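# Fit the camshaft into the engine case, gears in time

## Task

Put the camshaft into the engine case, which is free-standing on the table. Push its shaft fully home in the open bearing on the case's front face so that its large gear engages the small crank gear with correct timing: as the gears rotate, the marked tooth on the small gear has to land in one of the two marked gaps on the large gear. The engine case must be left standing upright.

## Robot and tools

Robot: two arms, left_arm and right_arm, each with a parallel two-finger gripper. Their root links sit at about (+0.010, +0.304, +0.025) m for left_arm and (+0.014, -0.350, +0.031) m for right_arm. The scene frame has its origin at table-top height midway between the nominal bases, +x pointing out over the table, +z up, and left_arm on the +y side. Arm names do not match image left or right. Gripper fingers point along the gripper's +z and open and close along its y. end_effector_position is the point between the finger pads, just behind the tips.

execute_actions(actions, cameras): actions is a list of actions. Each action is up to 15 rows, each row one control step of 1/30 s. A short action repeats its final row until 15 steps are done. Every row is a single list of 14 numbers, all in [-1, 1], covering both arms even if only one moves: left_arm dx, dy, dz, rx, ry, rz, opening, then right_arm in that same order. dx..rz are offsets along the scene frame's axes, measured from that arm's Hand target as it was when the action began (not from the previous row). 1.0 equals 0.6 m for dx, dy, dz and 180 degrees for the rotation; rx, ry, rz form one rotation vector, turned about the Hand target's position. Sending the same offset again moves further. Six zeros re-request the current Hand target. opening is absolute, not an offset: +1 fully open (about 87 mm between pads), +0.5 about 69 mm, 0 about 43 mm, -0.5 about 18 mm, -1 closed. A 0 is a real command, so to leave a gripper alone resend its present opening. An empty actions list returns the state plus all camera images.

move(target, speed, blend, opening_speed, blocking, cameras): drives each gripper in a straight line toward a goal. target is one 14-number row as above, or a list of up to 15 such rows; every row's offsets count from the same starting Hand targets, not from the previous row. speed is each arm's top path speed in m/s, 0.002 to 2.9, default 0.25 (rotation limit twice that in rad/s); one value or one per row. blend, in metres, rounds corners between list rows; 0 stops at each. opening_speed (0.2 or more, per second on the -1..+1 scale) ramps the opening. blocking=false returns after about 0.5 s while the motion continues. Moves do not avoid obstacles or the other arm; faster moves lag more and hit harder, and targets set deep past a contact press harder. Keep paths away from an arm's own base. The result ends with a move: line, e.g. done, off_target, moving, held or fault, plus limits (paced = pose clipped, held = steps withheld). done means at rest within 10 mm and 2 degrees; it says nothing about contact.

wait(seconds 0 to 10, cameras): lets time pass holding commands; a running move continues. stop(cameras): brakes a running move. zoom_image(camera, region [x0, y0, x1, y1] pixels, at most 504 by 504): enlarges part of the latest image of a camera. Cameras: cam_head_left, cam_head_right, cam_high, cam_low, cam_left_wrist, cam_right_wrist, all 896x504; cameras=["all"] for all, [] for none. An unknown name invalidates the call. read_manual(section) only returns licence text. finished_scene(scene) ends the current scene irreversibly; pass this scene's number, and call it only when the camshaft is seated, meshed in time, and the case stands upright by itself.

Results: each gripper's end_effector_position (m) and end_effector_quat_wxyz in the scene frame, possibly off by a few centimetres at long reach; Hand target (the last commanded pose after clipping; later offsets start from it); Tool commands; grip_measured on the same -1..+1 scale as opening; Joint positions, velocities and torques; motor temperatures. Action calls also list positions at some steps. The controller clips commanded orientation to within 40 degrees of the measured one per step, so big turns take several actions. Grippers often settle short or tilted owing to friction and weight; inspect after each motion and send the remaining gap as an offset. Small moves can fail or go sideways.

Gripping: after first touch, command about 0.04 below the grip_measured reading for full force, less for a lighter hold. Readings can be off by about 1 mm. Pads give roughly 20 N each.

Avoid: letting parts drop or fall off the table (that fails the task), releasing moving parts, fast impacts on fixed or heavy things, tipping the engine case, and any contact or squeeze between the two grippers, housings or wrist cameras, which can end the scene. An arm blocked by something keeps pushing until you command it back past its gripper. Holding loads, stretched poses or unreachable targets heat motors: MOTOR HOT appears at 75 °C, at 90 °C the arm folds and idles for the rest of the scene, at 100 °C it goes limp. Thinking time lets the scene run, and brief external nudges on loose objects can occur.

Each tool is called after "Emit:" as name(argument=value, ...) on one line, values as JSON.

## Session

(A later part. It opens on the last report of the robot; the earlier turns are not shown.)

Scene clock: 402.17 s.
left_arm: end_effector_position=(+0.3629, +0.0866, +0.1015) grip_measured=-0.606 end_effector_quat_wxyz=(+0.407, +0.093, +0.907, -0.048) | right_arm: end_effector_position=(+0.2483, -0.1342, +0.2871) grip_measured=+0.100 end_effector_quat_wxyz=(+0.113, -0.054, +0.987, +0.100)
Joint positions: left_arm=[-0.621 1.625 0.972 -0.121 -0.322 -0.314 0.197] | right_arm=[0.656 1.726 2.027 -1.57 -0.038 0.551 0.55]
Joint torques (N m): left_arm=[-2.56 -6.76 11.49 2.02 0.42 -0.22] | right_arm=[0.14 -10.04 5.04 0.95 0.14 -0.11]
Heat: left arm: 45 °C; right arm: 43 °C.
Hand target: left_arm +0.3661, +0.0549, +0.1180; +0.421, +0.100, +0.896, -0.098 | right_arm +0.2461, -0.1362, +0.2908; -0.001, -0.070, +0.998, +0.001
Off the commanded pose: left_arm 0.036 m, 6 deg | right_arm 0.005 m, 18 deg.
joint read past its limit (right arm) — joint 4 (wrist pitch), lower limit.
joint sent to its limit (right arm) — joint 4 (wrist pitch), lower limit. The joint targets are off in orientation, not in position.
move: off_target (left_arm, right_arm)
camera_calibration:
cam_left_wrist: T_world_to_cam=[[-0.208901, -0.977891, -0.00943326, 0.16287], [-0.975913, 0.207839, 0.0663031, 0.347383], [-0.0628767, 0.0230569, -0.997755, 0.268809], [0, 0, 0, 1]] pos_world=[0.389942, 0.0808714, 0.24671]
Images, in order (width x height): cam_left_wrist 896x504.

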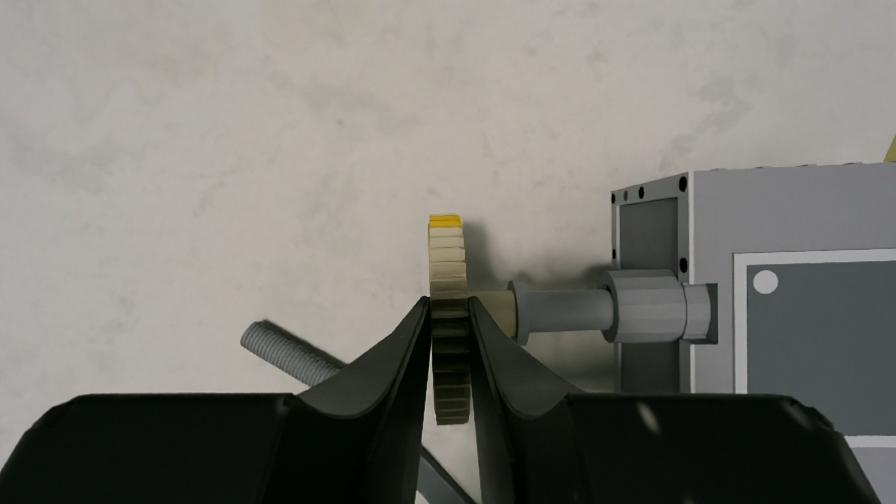

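Emit:
move(target=[[-0.003,-0.02,-0.001,0.006,0,0.004,-0.63,0,0,0,0,0,0,0.1],[-0.006,-0.045,-0.001,0.006,0,0.004,-0.63,0,0,0,0,0,0,0.1]], speed=0.08, cameras=["cam_left_wrist"])

Emit:
zoom_image(camera="cam_left_wrist", region=[500, 240, 800, 400])

Scene clock: 408.60 s.
left_arm: end_effector_position=(+0.3606, +0.0736, +0.1022) grip_measured=-0.619 end_effector_quat_wxyz=(+0.410, +0.090, +0.908, -0.014) | right_arm: end_effector_position=(+0.2483, -0.1342, +0.2871) grip_measured=+0.100 end_effector_quat_wxyz=(+0.113, -0.054, +0.987, +0.100)
Joint positions: left_arm=[-0.689 1.676 1.04 -0.183 -0.43 -0.355 0.19] | right_arm=[0.656 1.726 2.027 -1.57 -0.038 0.551 0.55]
Joint torques (N m): left_arm=[-3.54 -6.48 12.22 2.1 0.66 -0.3] | right_arm=[0.2 -10.04 5.05 0.95 0.15 -0.13]
Heat: left arm: 47 °C; right arm: 43 °C.
Hand target: left_arm +0.3626, +0.0279, +0.1175; +0.421, +0.098, +0.898, -0.087 | right_arm +0.2461, -0.1362, +0.2908; -0.001, -0.070, +0.998, +0.001
Off the commanded pose: left_arm 0.048 m, 9 deg | right_arm 0.005 m, 18 deg.
joint read past its limit (right arm) — joint 4 (wrist pitch), lower limit.
joint sent to its limit (right arm) — joint 4 (wrist pitch), lower limit. The joint targets are off in orientation, not in position.
move: off_target (left_arm, right_arm)
camera_calibration:
cam_left_wrist: T_world_to_cam=[[-0.17423, -0.982323, -0.0684461, 0.143544], [-0.98317, 0.169658, 0.0677709, 0.353114], [-0.0549605, 0.0791019, -0.99535, 0.262368], [0, 0, 0, 1]] pos_world=[0.386601, 0.0603447, 0.247042]
Images, in order (width x height): cam_left_wrist 896x504.

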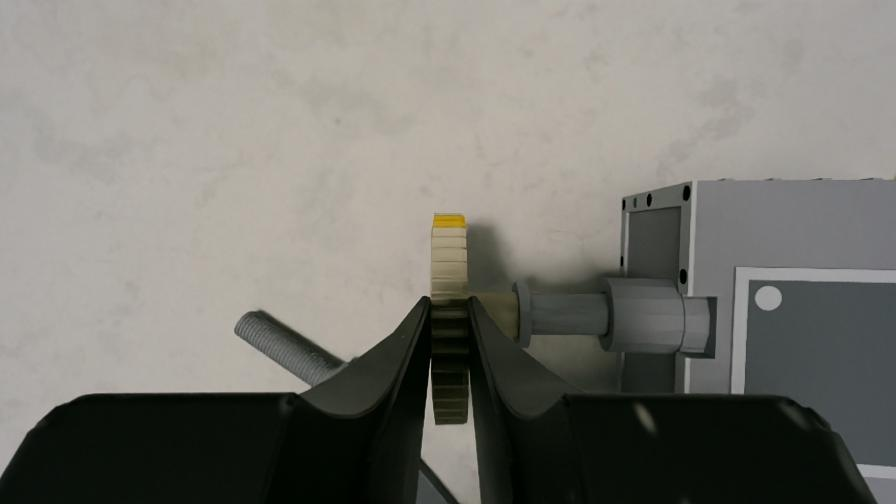

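Scaled by 1.680.

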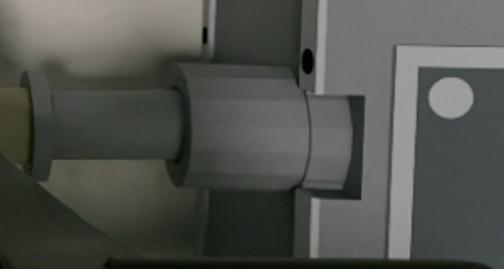

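Emit:
move(target=[[0,0.02,0,-0.02,0,-0.02,-0.7,0,0,0,0,0,0,0.1],[0,0.015,0.012,-0.02,0,0.0,-0.7,0,0,0,0,0,0,0.1],[0.01,0.01,0.0,-0.02,0,-0.03,-0.7,0,0,0,0,0,0,0.1],[-0.01,0.005,-0.012,-0.03,0,-0.01,-0.7,0,0,0,0,0,0,0.1],[-0.003,0,0,-0.02,0,-0.02,-0.7,0,0,0,0,0,0,0.1]], speed=0.08, blend=0.004, cameras=["cam_left_wrist"])

Emit:
zoom_image(camera="cam_left_wrist", region=[500, 240, 800, 400])

Scene clock: 416.90 s.
left_arm: end_effector_position=(+0.3634, +0.0736, +0.0981) grip_measured=-0.619 end_effector_quat_wxyz=(+0.407, +0.093, +0.907, -0.050) | right_arm: end_effector_position=(+0.2483, -0.1342, +0.2871) grip_measured=+0.100 end_effector_quat_wxyz=(+0.113, -0.054, +0.987, +0.100)
Joint positions: left_arm=[-0.649 1.661 0.998 -0.117 -0.338 -0.338 0.19] | right_arm=[0.656 1.726 2.027 -1.57 -0.038 0.551 0.55]
Joint torques (N m): left_arm=[-3.9 -8.09 10.4 2.28 0.8 -0.15] | right_arm=[0.2 -9.99 5.03 0.95 0.16 -0.13]
Heat: left arm: 47 °C; right arm: 43 °C.
Hand target: left_arm +0.3608, +0.0280, +0.1175; +0.421, +0.113, +0.891, -0.128 | right_arm +0.2461, -0.1362, +0.2908; -0.001, -0.070, +0.998, +0.001
Off the commanded pose: left_arm 0.050 m, 10 deg | right_arm 0.005 m, 18 deg.
joint read past its limit (right arm) — joint 4 (wrist pitch), lower limit.
joint sent to its limit (right arm) — joint 4 (wrist pitch), lower limit. The joint targets are off in orientation, not in position.
move: off_target (left_arm, right_arm)
camera_calibration:
cam_left_wrist: T_world_to_cam=[[-0.209418, -0.977816, -0.00434469, 0.149928], [-0.975718, 0.208673, 0.066554, 0.350655], [-0.0641709, 0.0181768, -0.997773, 0.266586], [0, 0, 0, 1]] pos_world=[0.390645, 0.0685842, 0.243306]
Images, in order (width x height): cam_left_wrist 896x504.

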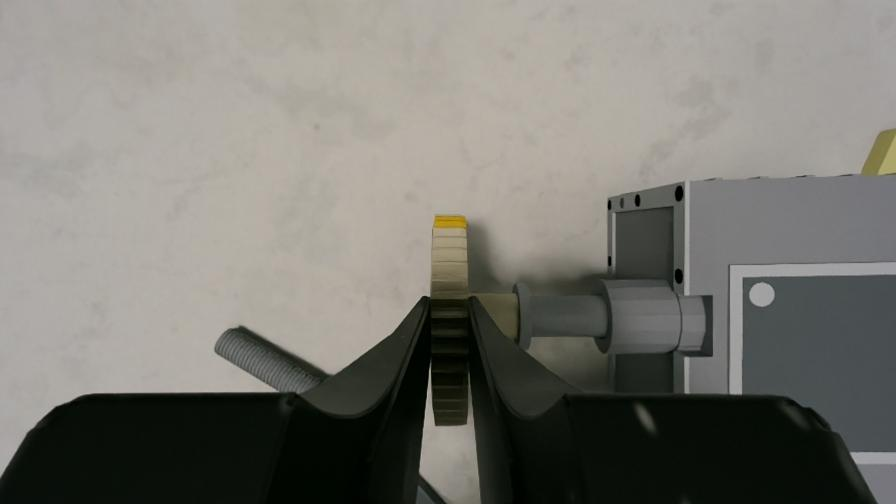

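Scaled by 1.680.

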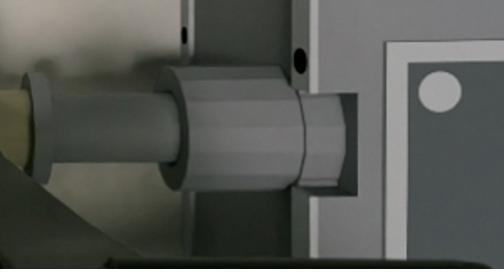

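Emit:
move(target=[[0.004,0.074,-0.003,0.025,0,0.03,-0.62,0,0,0,0,0,0,0.1],[0.004,0.078,-0.003,0.025,0,0.03,-0.2,0,0,0,0,0,0,0.1],[-0.12,0.085,0.14,0.025,0,0.03,-0.2,0,0,0,0,0,0,0.1]], speed=[0.1,0.1,0.12], cameras=["cam_left_wrist"])

Scene clock: 432.60 s.
left_arm: end_effector_position=(+0.2857, +0.0804, +0.1869) grip_measured=-0.200 end_effector_quat_wxyz=(+0.407, +0.096, +0.906, -0.070) | right_arm: end_effector_position=(+0.2483, -0.1342, +0.2871) grip_measured=+0.100 end_effector_quat_wxyz=(+0.113, -0.054, +0.987, +0.100)
Joint positions: left_arm=[-0.794 1.33 1.058 -0.528 -0.406 -0.45 0.4] | right_arm=[0.656 1.726 2.027 -1.57 -0.038 0.551 0.55]
Joint torques (N m): left_arm=[-0.35 -5.49 11.04 1.58 -0.32 -0.02] | right_arm=[0.1 -9.96 5.01 0.95 0.14 -0.13]
Heat: left arm: 44 °C; right arm: 43 °C.
Hand target: left_arm +0.2888, +0.0790, +0.2015; +0.422, +0.087, +0.900, -0.073 | right_arm +0.2461, -0.1362, +0.2908; -0.001, -0.070, +0.998, +0.001
Off the commanded pose: left_arm 0.015 m, 2 deg | right_arm 0.005 m, 18 deg.
joint read past its limit (right arm) — joint 4 (wrist pitch), lower limit.
joint sent to its limit (right arm) — joint 4 (wrist pitch), lower limit. The joint targets are off in orientation, not in position.
move: off_target (left_arm, right_arm); target 2's new opening was sent with left_arm's hand 0.017 m and 3 deg from that target
camera_calibration:
cam_left_wrist: T_world_to_cam=[[-0.232059, -0.972282, 0.0285574, 0.140536], [-0.970448, 0.233419, 0.0612021, 0.265015], [-0.0661715, -0.013511, -0.997717, 0.353126], [0, 0, 0, 1]] pos_world=[0.313163, 0.0795518, 0.332087]
Images, in order (width x height): cam_left_wrist 896x504.

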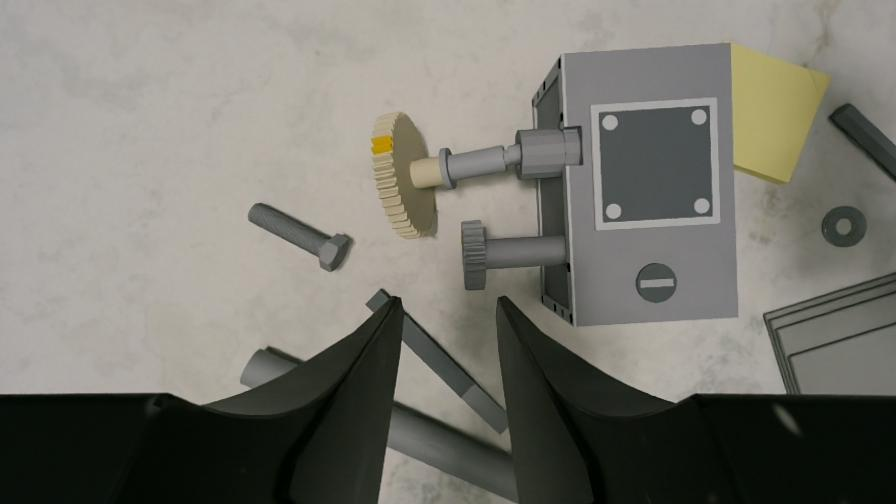

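Emit:
move(target=[[0,0.02,0.04,-0.005,0.278,0.014,0,0,0,0,0,0,0,0.1],[0.1,0.025,-0.0,-0.005,0.278,0.014,0,0,0,0,0,0,0,0.1]], speed=0.2, cameras=["cam_left_wrist","cam_high","cam_low"])

Emit:
zoom_image(camera="cam_low", region=[490, 200, 630, 290])

Scene clock: 455.23 s.
left_arm: end_effector_position=(+0.3474, +0.0979, +0.1957) grip_measured=+0.000 end_effector_quat_wxyz=(+0.016, +0.018, +0.995, -0.099) | right_arm: end_effector_position=(+0.2483, -0.1342, +0.2871) grip_measured=+0.100 end_effector_quat_wxyz=(+0.113, -0.054, +0.987, +0.100)
Joint positions: left_arm=[-0.396 2.157 2.258 -1.56 0.169 -0.405 0.5] | right_arm=[0.656 1.726 2.027 -1.57 -0.038 0.551 0.55]
Joint torques (N m): left_arm=[-0.02 -9.7 9.47 0.53 0.26 0.15] | right_arm=[0.18 -10.02 5.01 0.95 0.15 -0.13]
Heat: left arm: 44 °C; right arm: 43 °C.
Hand target: left_arm +0.3488, +0.0940, +0.2014; +0.004, +0.026, +0.995, -0.101 | right_arm +0.2461, -0.1362, +0.2908; -0.001, -0.070, +0.998, +0.001
Off the commanded pose: left_arm 0.007 m, 2 deg | right_arm 0.005 m, 18 deg.
joint read past its limit (right arm) — joint 4 (wrist pitch), lower limit.
joint sent to its limit (left arm) — joint 4 (wrist pitch), lower limit. The joint targets still meet the commanded pose.
joint sent to its limit (right arm) — joint 4 (wrist pitch), lower limit. The joint targets are off in orientation, not in position.
move: off_target (right_arm)
camera_calibration:
cam_left_wrist: T_world_to_cam=[[-0.0531584, -0.981472, 0.184085, 0.0799932], [-0.634994, 0.175497, 0.752319, 0.0741476], [-0.770686, -0.0769008, -0.632558, 0.545785], [0, 0, 0, 1]] pos_world=[0.471964, 0.10747, 0.274732]
Images, in order (width x height): cam_high 896x504, cam_low 896x504, cam_left_wrist 896x504.

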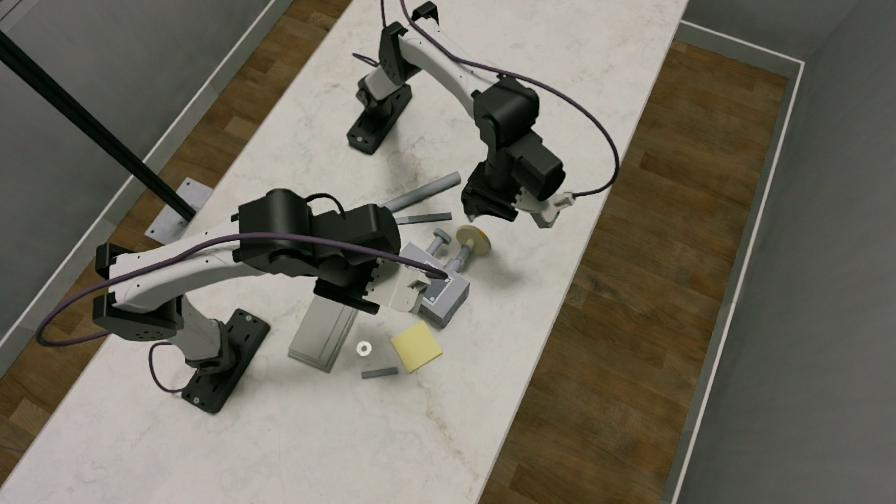

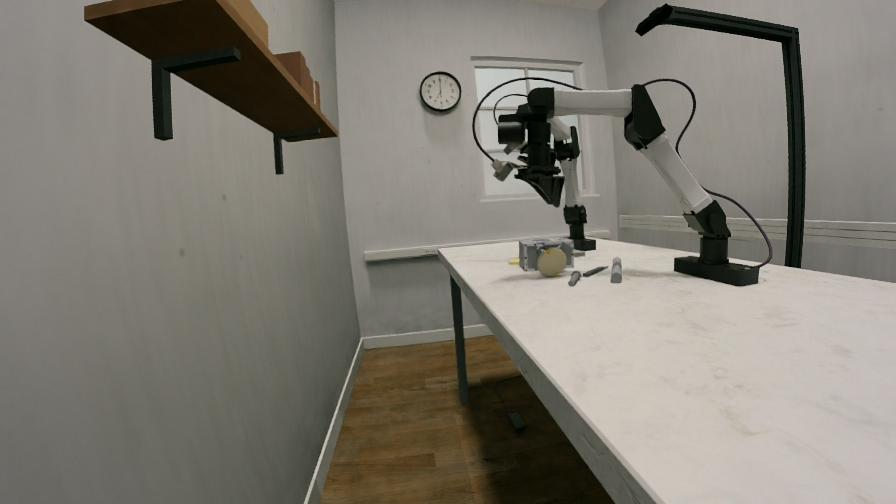

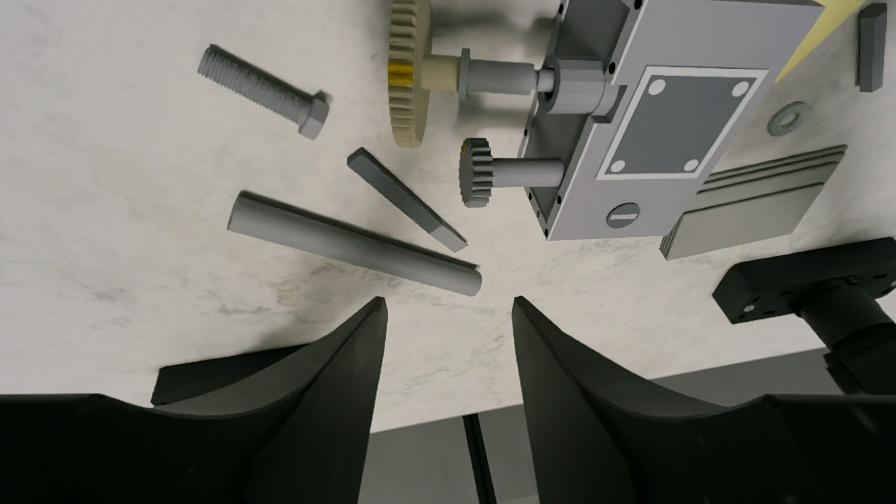

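Scaled by 3.600.

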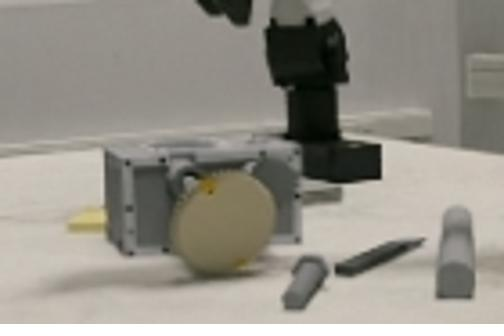

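Emit:
move(target=[-0.107,-0.008,-0.09,0,-0.194,0,0,0,0,0,0,0,0,0.1], speed=0.15, cameras=["cam_left_wrist"])

Scene clock: 465.63 s.
left_arm: end_effector_position=(+0.2834, +0.0882, +0.1437) grip_measured=+0.000 end_effector_quat_wxyz=(+0.287, +0.060, +0.952, -0.088) | right_arm: end_effector_position=(+0.2483, -0.1342, +0.2871) grip_measured=+0.100 end_effector_quat_wxyz=(+0.113, -0.054, +0.987, +0.100)
Joint positions: left_arm=[-0.671 1.457 1.105 -0.636 -0.195 -0.521 0.5] | right_arm=[0.656 1.726 2.027 -1.57 -0.038 0.551 0.55]
Joint torques (N m): left_arm=[-0.32 -7.21 6.72 1.65 -0.26 0] | right_arm=[0.24 -10.03 5.07 0.95 0.16 -0.12]
Heat: left arm: 43 °C; right arm: 43 °C.
Hand target: left_arm +0.2847, +0.0892, +0.1474; +0.302, +0.055, +0.948, -0.089 | right_arm +0.2461, -0.1362, +0.2908; -0.001, -0.070, +0.998, +0.001
Off the commanded pose: left_arm 0.004 m, 2 deg | right_arm 0.005 m, 18 deg.
joint read past its limit (right arm) — joint 4 (wrist pitch), lower limit.
joint sent to its limit (right arm) — joint 4 (wrist pitch), lower limit. The joint targets are off in orientation, not in position.
move: off_target (right_arm)
camera_calibration:
cam_left_wrist: T_world_to_cam=[[-0.170985, -0.978622, 0.114298, 0.119688], [-0.931131, 0.198424, 0.30598, 0.220359], [-0.322118, -0.0541086, -0.945152, 0.378597], [0, 0, 0, 1]] pos_world=[0.3476, 0.0938903, 0.276727]
Images, in order (width x height): cam_left_wrist 896x504.

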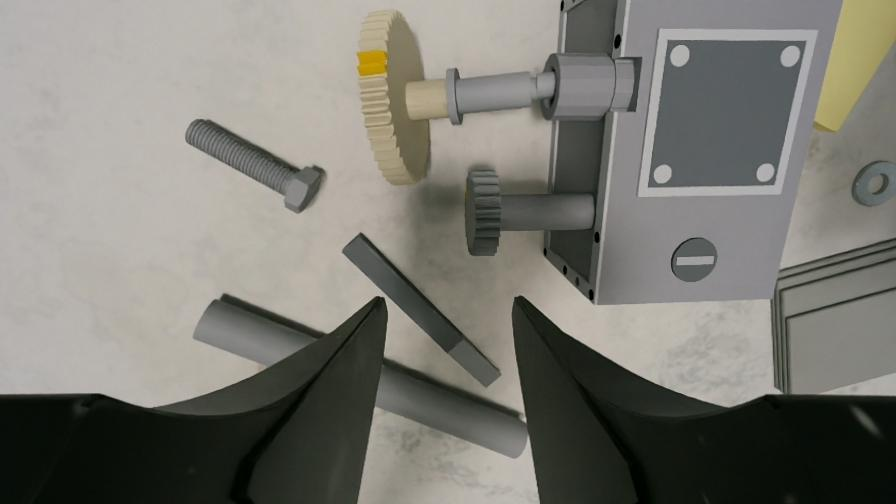

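Emit:
move(target=[0.01,0.048,-0.02,0,0,0.033,-0.3,0,0,0,0,0,0,0.1], speed=0.12, cameras=["cam_left_wrist"])

Scene clock: 473.73 s.
left_arm: end_effector_position=(+0.2872, +0.1144, +0.1315) grip_measured=-0.300 end_effector_quat_wxyz=(+0.291, +0.016, +0.954, -0.074) | right_arm: end_effector_position=(+0.2483, -0.1342, +0.2871) grip_measured=+0.100 end_effector_quat_wxyz=(+0.113, -0.054, +0.987, +0.100)
Joint positions: left_arm=[-0.612 1.42 1.025 -0.602 -0.215 -0.55 0.35] | right_arm=[0.656 1.726 2.027 -1.57 -0.038 0.551 0.55]
Joint torques (N m): left_arm=[0.65 -6.99 6.74 1.65 -0.28 0.01] | right_arm=[0.13 -10 5.01 0.94 0.15 -0.13]
Heat: left arm: 42 °C; right arm: 43 °C.
Hand target: left_arm +0.2906, +0.1180, +0.1354; +0.306, +0.006, +0.949, -0.073 | right_arm +0.2461, -0.1362, +0.2908; -0.001, -0.070, +0.998, +0.001
Off the commanded pose: left_arm 0.006 m, 2 deg | right_arm 0.005 m, 18 deg.
joint read past its limit (right arm) — joint 4 (wrist pitch), lower limit.
joint sent to its limit (right arm) — joint 4 (wrist pitch), lower limit. The joint targets are off in orientation, not in position.
move: off_target (right_arm)
camera_calibration:
cam_left_wrist: T_world_to_cam=[[-0.0781375, -0.990607, 0.112212, 0.122373], [-0.945353, 0.109362, 0.307162, 0.23655], [-0.316549, -0.0820795, -0.945018, 0.371334], [0, 0, 0, 1]] pos_world=[0.350731, 0.125833, 0.264527]
Images, in order (width x height): cam_left_wrist 896x504.

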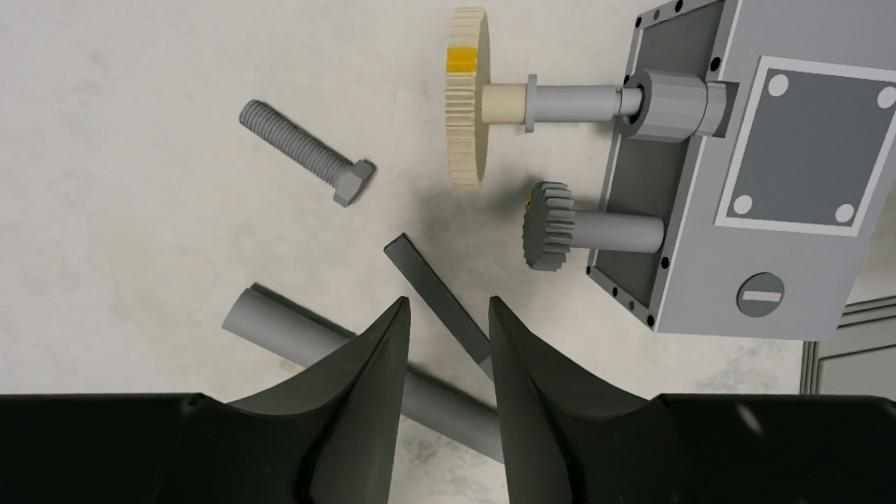

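Emit:
move(target=[[0.03,-0.024,-0.04,0,0,0,-0.3,0,0,0,0,0,0,0.1],[0.075,-0.037,-0.1,0,0,0,-0.3,0,0,0,0,0,0,0.1]], speed=0.1, cameras=["cam_left_wrist"])

Scene clock: 481.00 s.
left_arm: end_effector_position=(+0.3333, +0.0937, +0.0794) grip_measured=-0.300 end_effector_quat_wxyz=(+0.304, +0.005, +0.950, -0.075) | right_arm: end_effector_position=(+0.2483, -0.1342, +0.2871) grip_measured=+0.100 end_effector_quat_wxyz=(+0.113, -0.054, +0.987, +0.100)
Joint positions: left_arm=[-0.584 1.646 1.015 -0.336 -0.216 -0.54 0.35] | right_arm=[0.656 1.726 2.027 -1.57 -0.038 0.551 0.55]
Joint torques (N m): left_arm=[0.76 -6.12 6.79 1.69 -0.11 0.14] | right_arm=[0.16 -9.98 5 0.95 0.15 -0.13]
Heat: left arm: 41 °C; right arm: 43 °C.
Hand target: left_arm +0.3356, +0.0957, +0.0755; +0.306, +0.006, +0.949, -0.073 | right_arm +0.2461, -0.1362, +0.2908; -0.001, -0.070, +0.998, +0.001
Off the commanded pose: left_arm 0.005 m, 0 deg | right_arm 0.005 m, 18 deg.
joint read past its limit (right arm) — joint 4 (wrist pitch), lower limit.
joint sent to its limit (right arm) — joint 4 (wrist pitch), lower limit. The joint targets are off in orientation, not in position.
move: off_target (right_arm)
camera_calibration:
cam_left_wrist: T_world_to_cam=[[-0.0611151, -0.990805, 0.12071, 0.105015], [-0.954788, 0.093283, 0.282274, 0.305054], [-0.290938, -0.0980011, -0.951709, 0.328504], [0, 0, 0, 1]] pos_world=[0.393255, 0.107787, 0.213855]
Images, in order (width x height): cam_left_wrist 896x504.

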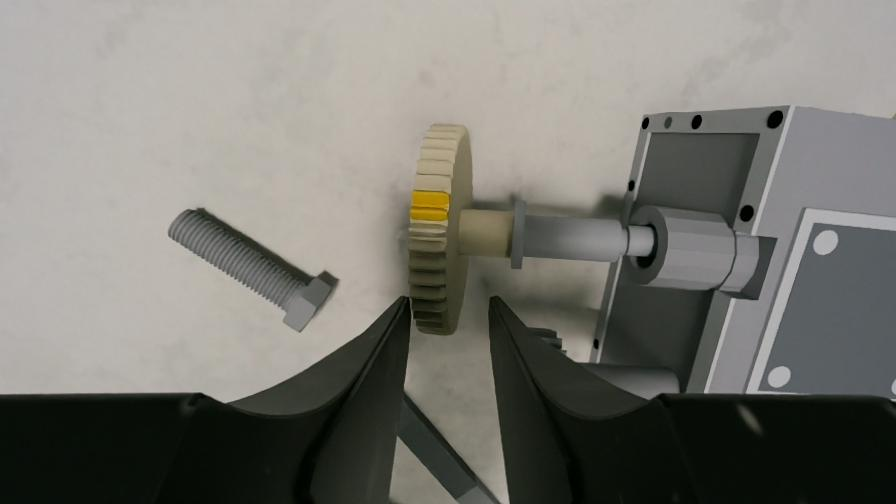

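Emit:
move(target=[[0.003,0.01,-0.0,0,0,-0.006,-0.3,0,0,0,0,0,0,0.1],[0.014,0.006,-0.02,0,0,-0.01,-0.3,0,0,0,0,0,0,0.1],[0.014,0.006,-0.02,0,0,-0.01,-0.8,0,0,0,0,0,0,0.1]], speed=0.06, opening_speed=0.4, cameras=["cam_left_wrist"])

Scene clock: 489.13 s.
left_arm: end_effector_position=(+0.3447, +0.0984, +0.0695) grip_measured=-0.592 end_effector_quat_wxyz=(+0.309, +0.018, +0.948, -0.077) | right_arm: end_effector_position=(+0.2483, -0.1342, +0.2871) grip_measured=+0.100 end_effector_quat_wxyz=(+0.113, -0.054, +0.987, +0.100)
Joint positions: left_arm=[-0.552 1.679 1.002 -0.272 -0.194 -0.487 0.204] | right_arm=[0.656 1.726 2.027 -1.57 -0.038 0.551 0.55]
Joint torques (N m): left_arm=[0.64 -6.2 6.46 1.69 0.02 0.14] | right_arm=[0.14 -10.03 4.98 0.95 0.14 -0.12]
Heat: left arm: 41 °C; right arm: 43 °C.
Hand target: left_arm +0.3440, +0.0994, +0.0634; +0.305, +0.021, +0.949, -0.078 | right_arm +0.2461, -0.1362, +0.2908; -0.001, -0.070, +0.998, +0.001
Off the commanded pose: left_arm 0.006 m, 1 deg | right_arm 0.005 m, 18 deg.
joint read past its limit (right arm) — joint 4 (wrist pitch), lower limit.
joint sent to its limit (right arm) — joint 4 (wrist pitch), lower limit. The joint targets are off in orientation, not in position.
move: off_target (right_arm)
camera_calibration:
cam_left_wrist: T_world_to_cam=[[-0.0859609, -0.989638, 0.115012, 0.12042], [-0.955799, 0.114494, 0.270814, 0.317347], [-0.281176, -0.0866486, -0.955737, 0.31857], [0, 0, 0, 1]] pos_world=[0.403245, 0.110441, 0.204678]
Images, in order (width x height): cam_left_wrist 896x504.

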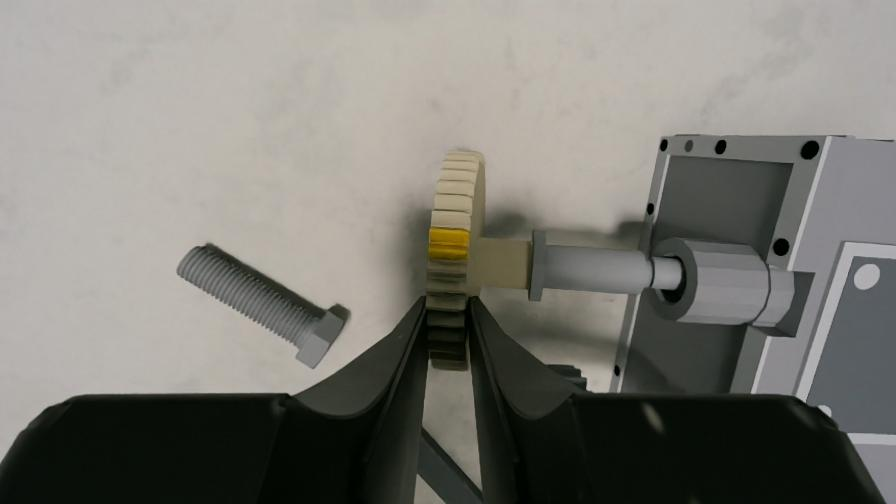

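Emit:
move(target=[[0,0.0,0,0,0,0,-0.95,0,0,0,0,0,0,0.1],[0,0.055,0.03,0,0,0,-0.95,0,0,0,0,0,0,0.1],[0.025,0.09,0.05,0.07,0.192,-0.048,-0.95,0,0,0,0,0,0,0.1]], speed=0.1, cameras=["cam_left_wrist","cam_low"])

Emit:
zoom_image(camera="cam_low", region=[490, 200, 630, 290])

Scene clock: 504.07 s.
left_arm: end_effector_position=(+0.3562, +0.1555, +0.0883) grip_measured=-0.620 end_effector_quat_wxyz=(+0.001, +0.099, +0.995, +0.011) | right_arm: end_effector_position=(+0.2483, -0.1342, +0.2871) grip_measured=+0.100 end_effector_quat_wxyz=(+0.113, -0.054, +0.987, +0.100)
Joint positions: left_arm=[-0.358 2.163 1.844 -1.256 -0.021 -0.194 0.19] | right_arm=[0.656 1.726 2.027 -1.57 -0.038 0.551 0.55]
Joint torques (N m): left_arm=[0.83 -9.52 10.4 0.18 0.21 0.16] | right_arm=[0.14 -10.04 5.01 0.96 0.14 -0.13]
Motor temperatures (°C): left_arm=[21 33 40 36 22 22 23] | right_arm=[22 43 29 24 19 22 20]
Heat: left arm: 40 °C; right arm: 43 °C.
Hand target: left_arm +0.3591, +0.1534, +0.0934; -0.001, +0.100, +0.995, +0.000 | right_arm +0.2461, -0.1362, +0.2908; -0.001, -0.070, +0.998, +0.001
Off the commanded pose: left_arm 0.006 m, 1 deg | right_arm 0.005 m, 18 deg.
joint read past its limit (right arm) — joint 4 (wrist pitch), lower limit.
joint sent to its limit (right arm) — joint 4 (wrist pitch), lower limit. The joint targets are off in orientation, not in position.
move: off_target (right_arm)
camera_calibration:
cam_left_wrist: T_world_to_cam=[[-0.211923, -0.976668, -0.0347465, 0.231839], [-0.604429, 0.103048, 0.789967, 0.14755], [-0.767955, 0.188414, -0.612165, 0.444988], [0, 0, 0, 1]] pos_world=[0.480046, 0.127383, 0.163902]
Images, in order (width x height): cam_low 896x504, cam_left_wrist 896x504.

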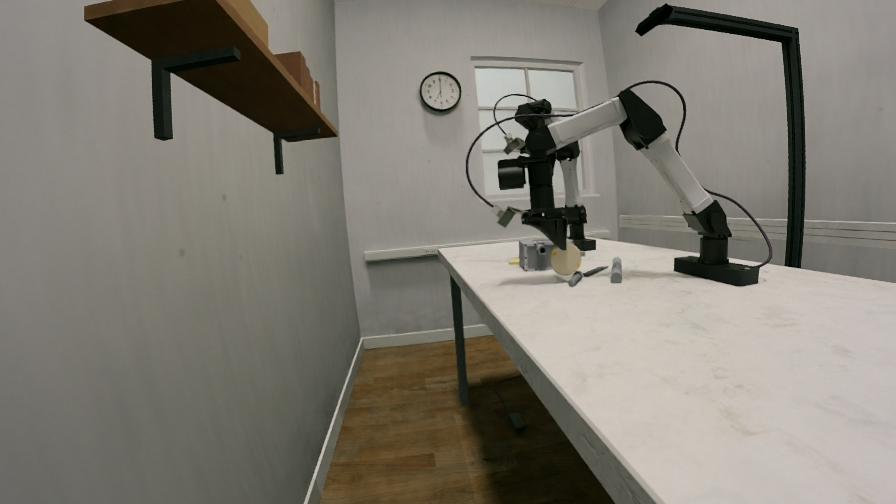

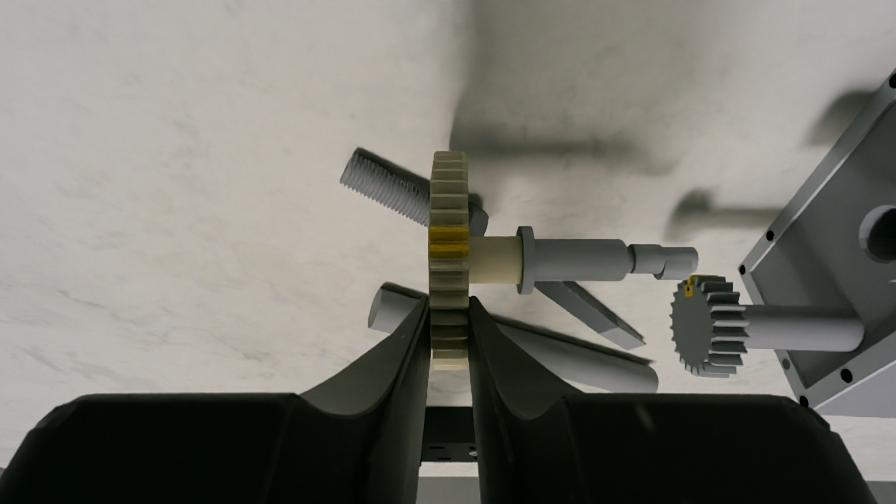

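Scaled by 3.600.

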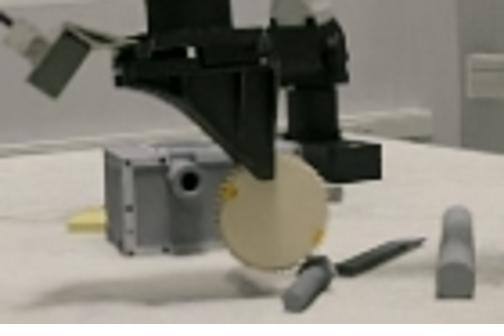

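Emit:
move(target=[[0.02,0,-0.002,0,0,0,-0.95,0,0,0,0,0,0,0.1],[0.006,-0.065,-0.002,0,0,0,-0.95,0,0,0,0,0,0,0.1]], speed=0.1, cameras=["cam_left_wrist","cam_high"])

Emit:
zoom_image(camera="cam_high", region=[380, 170, 540, 330])

Scene clock: 522.67 s.
left_arm: end_effector_position=(+0.3608, +0.1175, +0.0874) grip_measured=-0.620 end_effector_quat_wxyz=(+0.001, +0.105, +0.994, +0.008) | right_arm: end_effector_position=(+0.2483, -0.1342, +0.2871) grip_measured=+0.100 end_effector_quat_wxyz=(+0.113, -0.054, +0.987, +0.100)
Joint positions: left_arm=[-0.433 2.252 1.986 -1.308 -0.017 -0.258 0.19] | right_arm=[0.656 1.726 2.027 -1.57 -0.038 0.551 0.55]
Joint torques (N m): left_arm=[0.39 -10.07 10.29 0.18 0.15 -0.01] | right_arm=[0.21 -10.04 5.08 0.95 0.14 -0.13]
Heat: left arm: 41 °C; right arm: 43 °C.
Hand target: left_arm +0.3627, +0.1144, +0.0922; -0.001, +0.100, +0.995, +0.000 | right_arm +0.2461, -0.1362, +0.2908; -0.001, -0.070, +0.998, +0.001
Off the commanded pose: left_arm 0.006 m, 1 deg | right_arm 0.005 m, 18 deg.
joint read past its limit (right arm) — joint 4 (wrist pitch), lower limit.
joint sent to its limit (right arm) — joint 4 (wrist pitch), lower limit. The joint targets are off in orientation, not in position.
move: off_target (right_arm)
camera_calibration:
cam_left_wrist: T_world_to_cam=[[-0.22279, -0.974412, -0.0297475, 0.198959], [-0.602773, 0.113708, 0.789769, 0.153003], [-0.766178, 0.193884, -0.612682, 0.453935], [0, 0, 0, 1]] pos_world=[0.484347, 0.0884593, 0.1632]
Images, in order (width x height): cam_high 896x504, cam_left_wrist 896x504.

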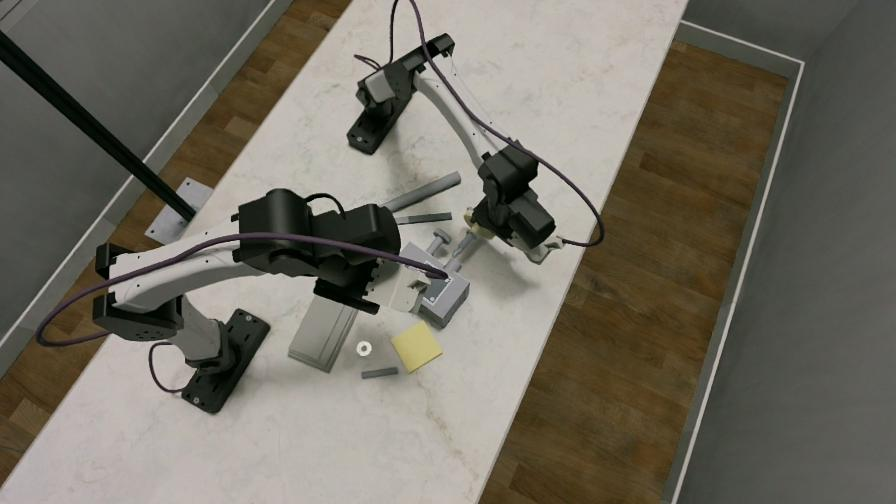

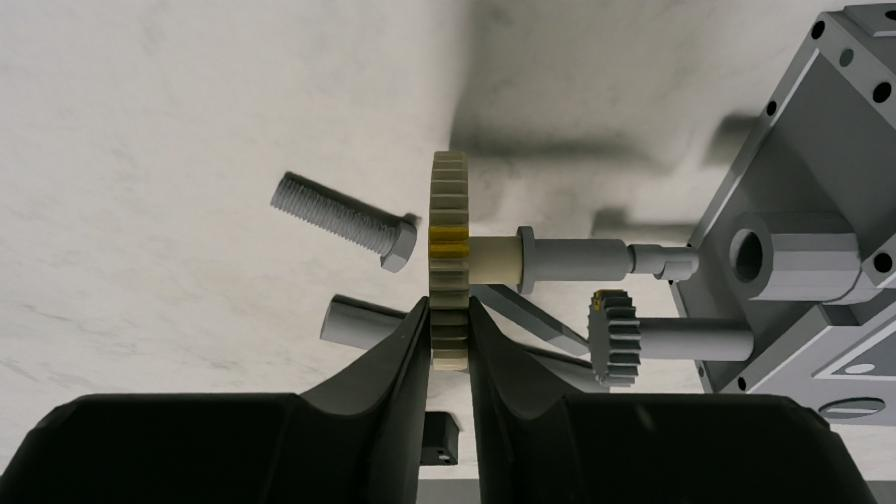

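Scaled by 3.150.

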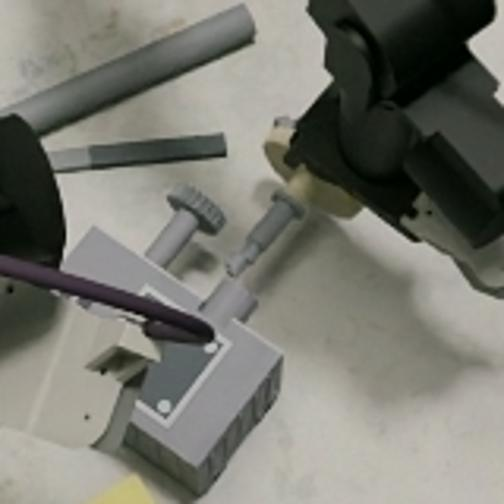

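Emit:
move(target=[0.02,0.005,0.014,0,0,0,-0.95,0,0,0,0,0,0,0.1], speed=0.1, cameras=["cam_left_wrist","cam_high","cam_low"])

Emit:
zoom_image(camera="cam_high", region=[420, 210, 500, 290])

Emit:
zoom_image(camera="cam_low", region=[500, 220, 600, 290])

Scene clock: 533.27 s.
left_arm: end_effector_position=(+0.3727, +0.1191, +0.0958) grip_measured=-0.620 end_effector_quat_wxyz=(+0.001, +0.098, +0.995, +0.008) | right_arm: end_effector_position=(+0.2483, -0.1342, +0.2871) grip_measured=+0.100 end_effector_quat_wxyz=(+0.113, -0.054, +0.987, +0.100)
Joint positions: left_arm=[-0.417 2.303 2.104 -1.376 -0.017 -0.255 0.19] | right_arm=[0.656 1.726 2.027 -1.57 -0.038 0.551 0.55]
Joint torques (N m): left_arm=[0.69 -10.43 10.39 0.17 0.15 0.15] | right_arm=[0.2 -9.98 5.03 0.95 0.15 -0.13]
Motor temperatures (°C): left_arm=[20 38 43 33 22 22 24] | right_arm=[22 43 29 24 19 22 20]
Heat: left arm: 43 °C; right arm: 43 °C.
Hand target: left_arm +0.3746, +0.1174, +0.1007; -0.001, +0.099, +0.995, +0.000 | right_arm +0.2461, -0.1362, +0.2908; -0.001, -0.070, +0.998, +0.001
Off the commanded pose: left_arm 0.005 m, 1 deg | right_arm 0.005 m, 18 deg.
joint read past its limit (right arm) — joint 4 (wrist pitch), lower limit.
joint sent to its limit (right arm) — joint 4 (wrist pitch), lower limit. The joint targets are off in orientation, not in position.
move: off_target (right_arm)
camera_calibration:
cam_left_wrist: T_world_to_cam=[[-0.209758, -0.977296, -0.0299007, 0.198916], [-0.60395, 0.105456, 0.790015, 0.154793], [-0.768925, 0.183771, -0.612358, 0.470052], [0, 0, 0, 1]] pos_world=[0.496647, 0.0916944, 0.171499]
Images, in order (width x height): cam_high 896x504, cam_low 896x504, cam_left_wrist 896x504.

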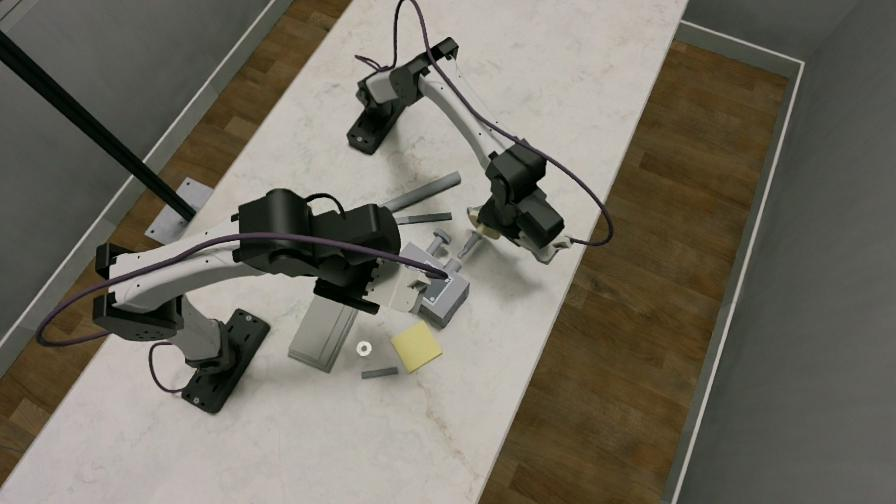

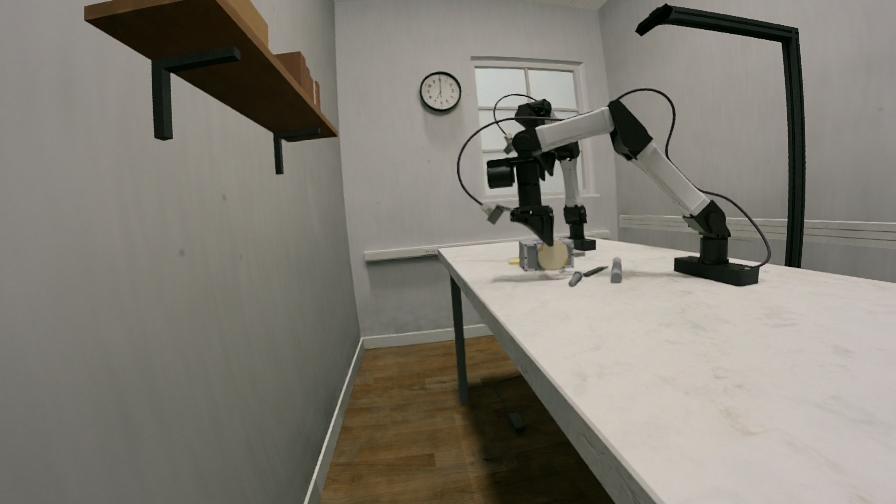

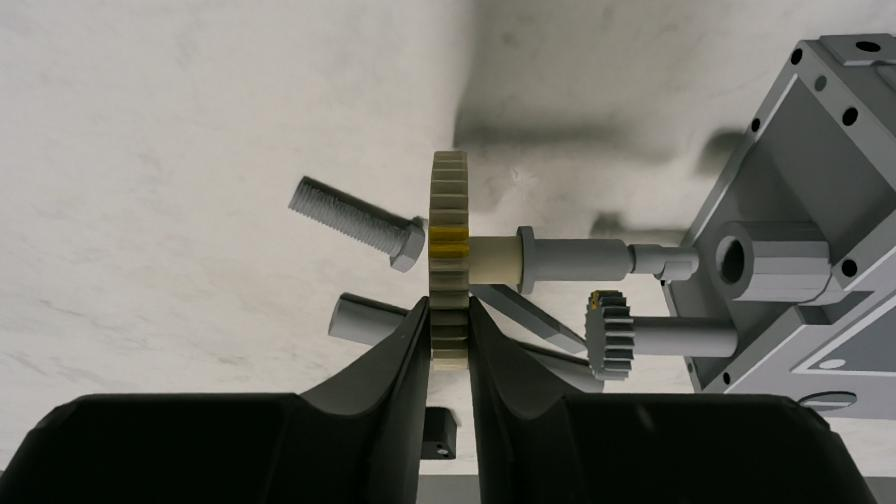

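Scaled by 6.300.

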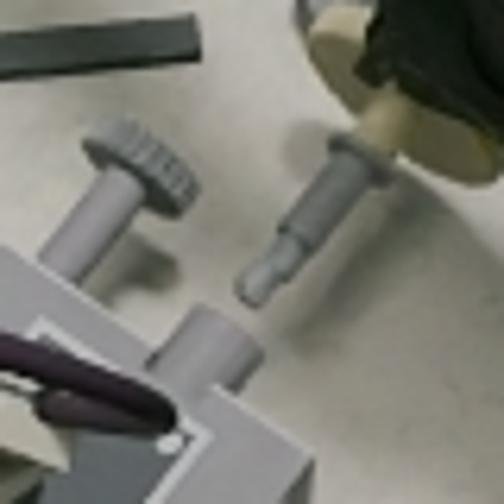

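Scaled by 5.040.

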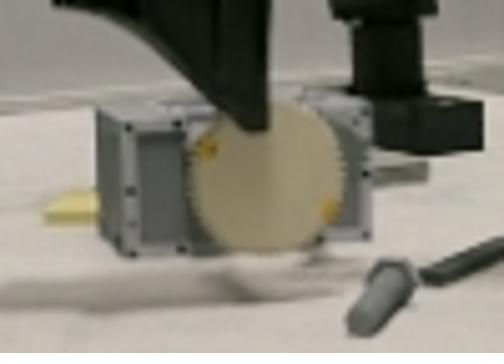

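Emit:
move(target=[[-0.009,-0.035,0,0,0,0,-0.95,0,0,0,0,0,0,0.1]], speed=0.06, cameras=["cam_left_wrist"])

Emit:
move(target=[[-0.008,-0.04,0,0,0,0,-0.95,0,0,0,0,0,0,0.1]], speed=0.06, cameras=["cam_left_wrist"])

Scene clock: 543.10 s.
left_arm: end_effector_position=(+0.3700, +0.1015, +0.0963) grip_measured=-0.620 end_effector_quat_wxyz=(+0.003, +0.101, +0.995, +0.008) | right_arm: end_effector_position=(+0.2483, -0.1342, +0.2871) grip_measured=+0.100 end_effector_quat_wxyz=(+0.113, -0.054, +0.987, +0.100)
Joint positions: left_arm=[-0.455 2.328 2.15 -1.393 -0.017 -0.289 0.19] | right_arm=[0.656 1.726 2.027 -1.57 -0.038 0.551 0.55]
Joint torques (N m): left_arm=[-0.29 -10.52 10.22 0.19 0.17 0] | right_arm=[0.13 -9.99 5.01 0.95 0.15 -0.13]
Heat: left arm: 45 °C; right arm: 43 °C.
Hand target: left_arm +0.3692, +0.0964, +0.1006; -0.001, +0.100, +0.995, +0.000 | right_arm +0.2461, -0.1362, +0.2908; -0.001, -0.070, +0.998, +0.001
Off the commanded pose: left_arm 0.007 m, 1 deg | right_arm 0.005 m, 18 deg.
joint read past its limit (right arm) — joint 4 (wrist pitch), lower limit.
joint sent to its limit (right arm) — joint 4 (wrist pitch), lower limit. The joint targets are off in orientation, not in position.
move: off_target (right_arm)
camera_calibration:
cam_left_wrist: T_world_to_cam=[[-0.214863, -0.976194, -0.0296393, 0.182792], [-0.606523, 0.109588, 0.787477, 0.155456], [-0.765483, 0.187177, -0.615631, 0.470265], [0, 0, 0, 1]] pos_world=[0.493542, 0.0733816, 0.172509]
Images, in order (width x height): cam_left_wrist 896x504.

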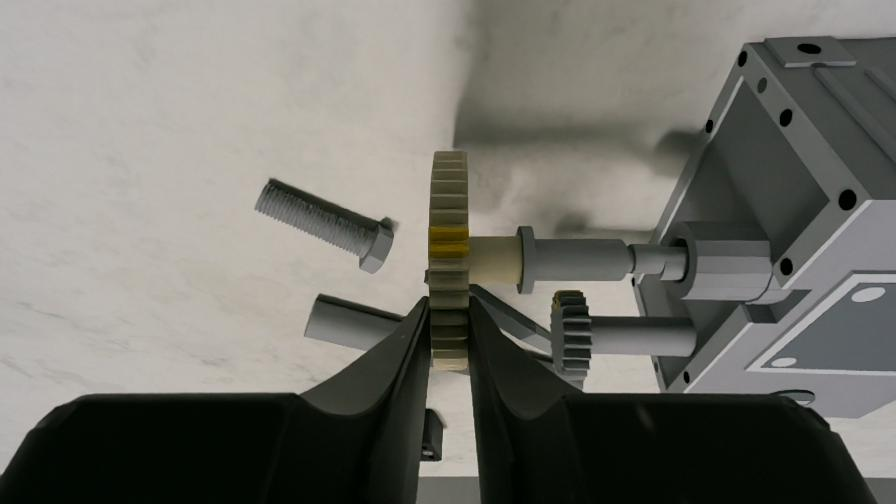

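Scene clock: 544.13 s.
left_arm: end_effector_position=(+0.3663, +0.0788, +0.0966) grip_measured=-0.620 end_effector_quat_wxyz=(+0.004, +0.100, +0.995, +0.009) | right_arm: end_effector_position=(+0.2483, -0.1342, +0.2871) grip_measured=+0.100 end_effector_quat_wxyz=(+0.113, -0.054, +0.987, +0.100)
Joint positions: left_arm=[-0.503 2.374 2.231 -1.429 -0.019 -0.338 0.19] | right_arm=[0.656 1.726 2.027 -1.57 -0.038 0.551 0.55]
Joint torques (N m): left_arm=[-0.59 -10.76 10.21 0.15 0.17 -0.03] | right_arm=[0.17 -10.1 5.08 0.95 0.16 -0.13]
Heat: left arm: 45 °C; right arm: 43 °C.
Hand target: left_arm +0.3643, +0.0723, +0.1007; -0.001, +0.100, +0.995, +0.000 | right_arm +0.2461, -0.1362, +0.2908; -0.001, -0.070, +0.998, +0.001
Off the commanded pose: left_arm 0.008 m, 1 deg | right_arm 0.005 m, 18 deg.
joint read past its limit (right arm) — joint 4 (wrist pitch), lower limit.
joint sent to its limit (right arm) — joint 4 (wrist pitch), lower limit. The joint targets are off in orientation, not in position.
move: off_target (right_arm)
camera_calibration:
cam_left_wrist: T_world_to_cam=[[-0.212965, -0.976557, -0.0313436, 0.159409], [-0.607814, 0.107297, 0.786797, 0.156164], [-0.764989, 0.186611, -0.616416, 0.471737], [0, 0, 0, 1]] pos_world=[0.48974, 0.0508849, 0.172913]
Images, in order (width x height): cam_left_wrist 896x504.

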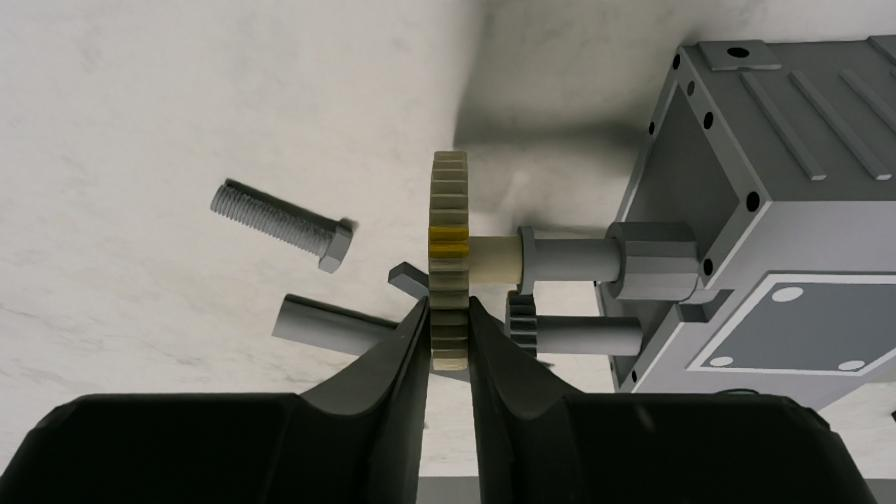

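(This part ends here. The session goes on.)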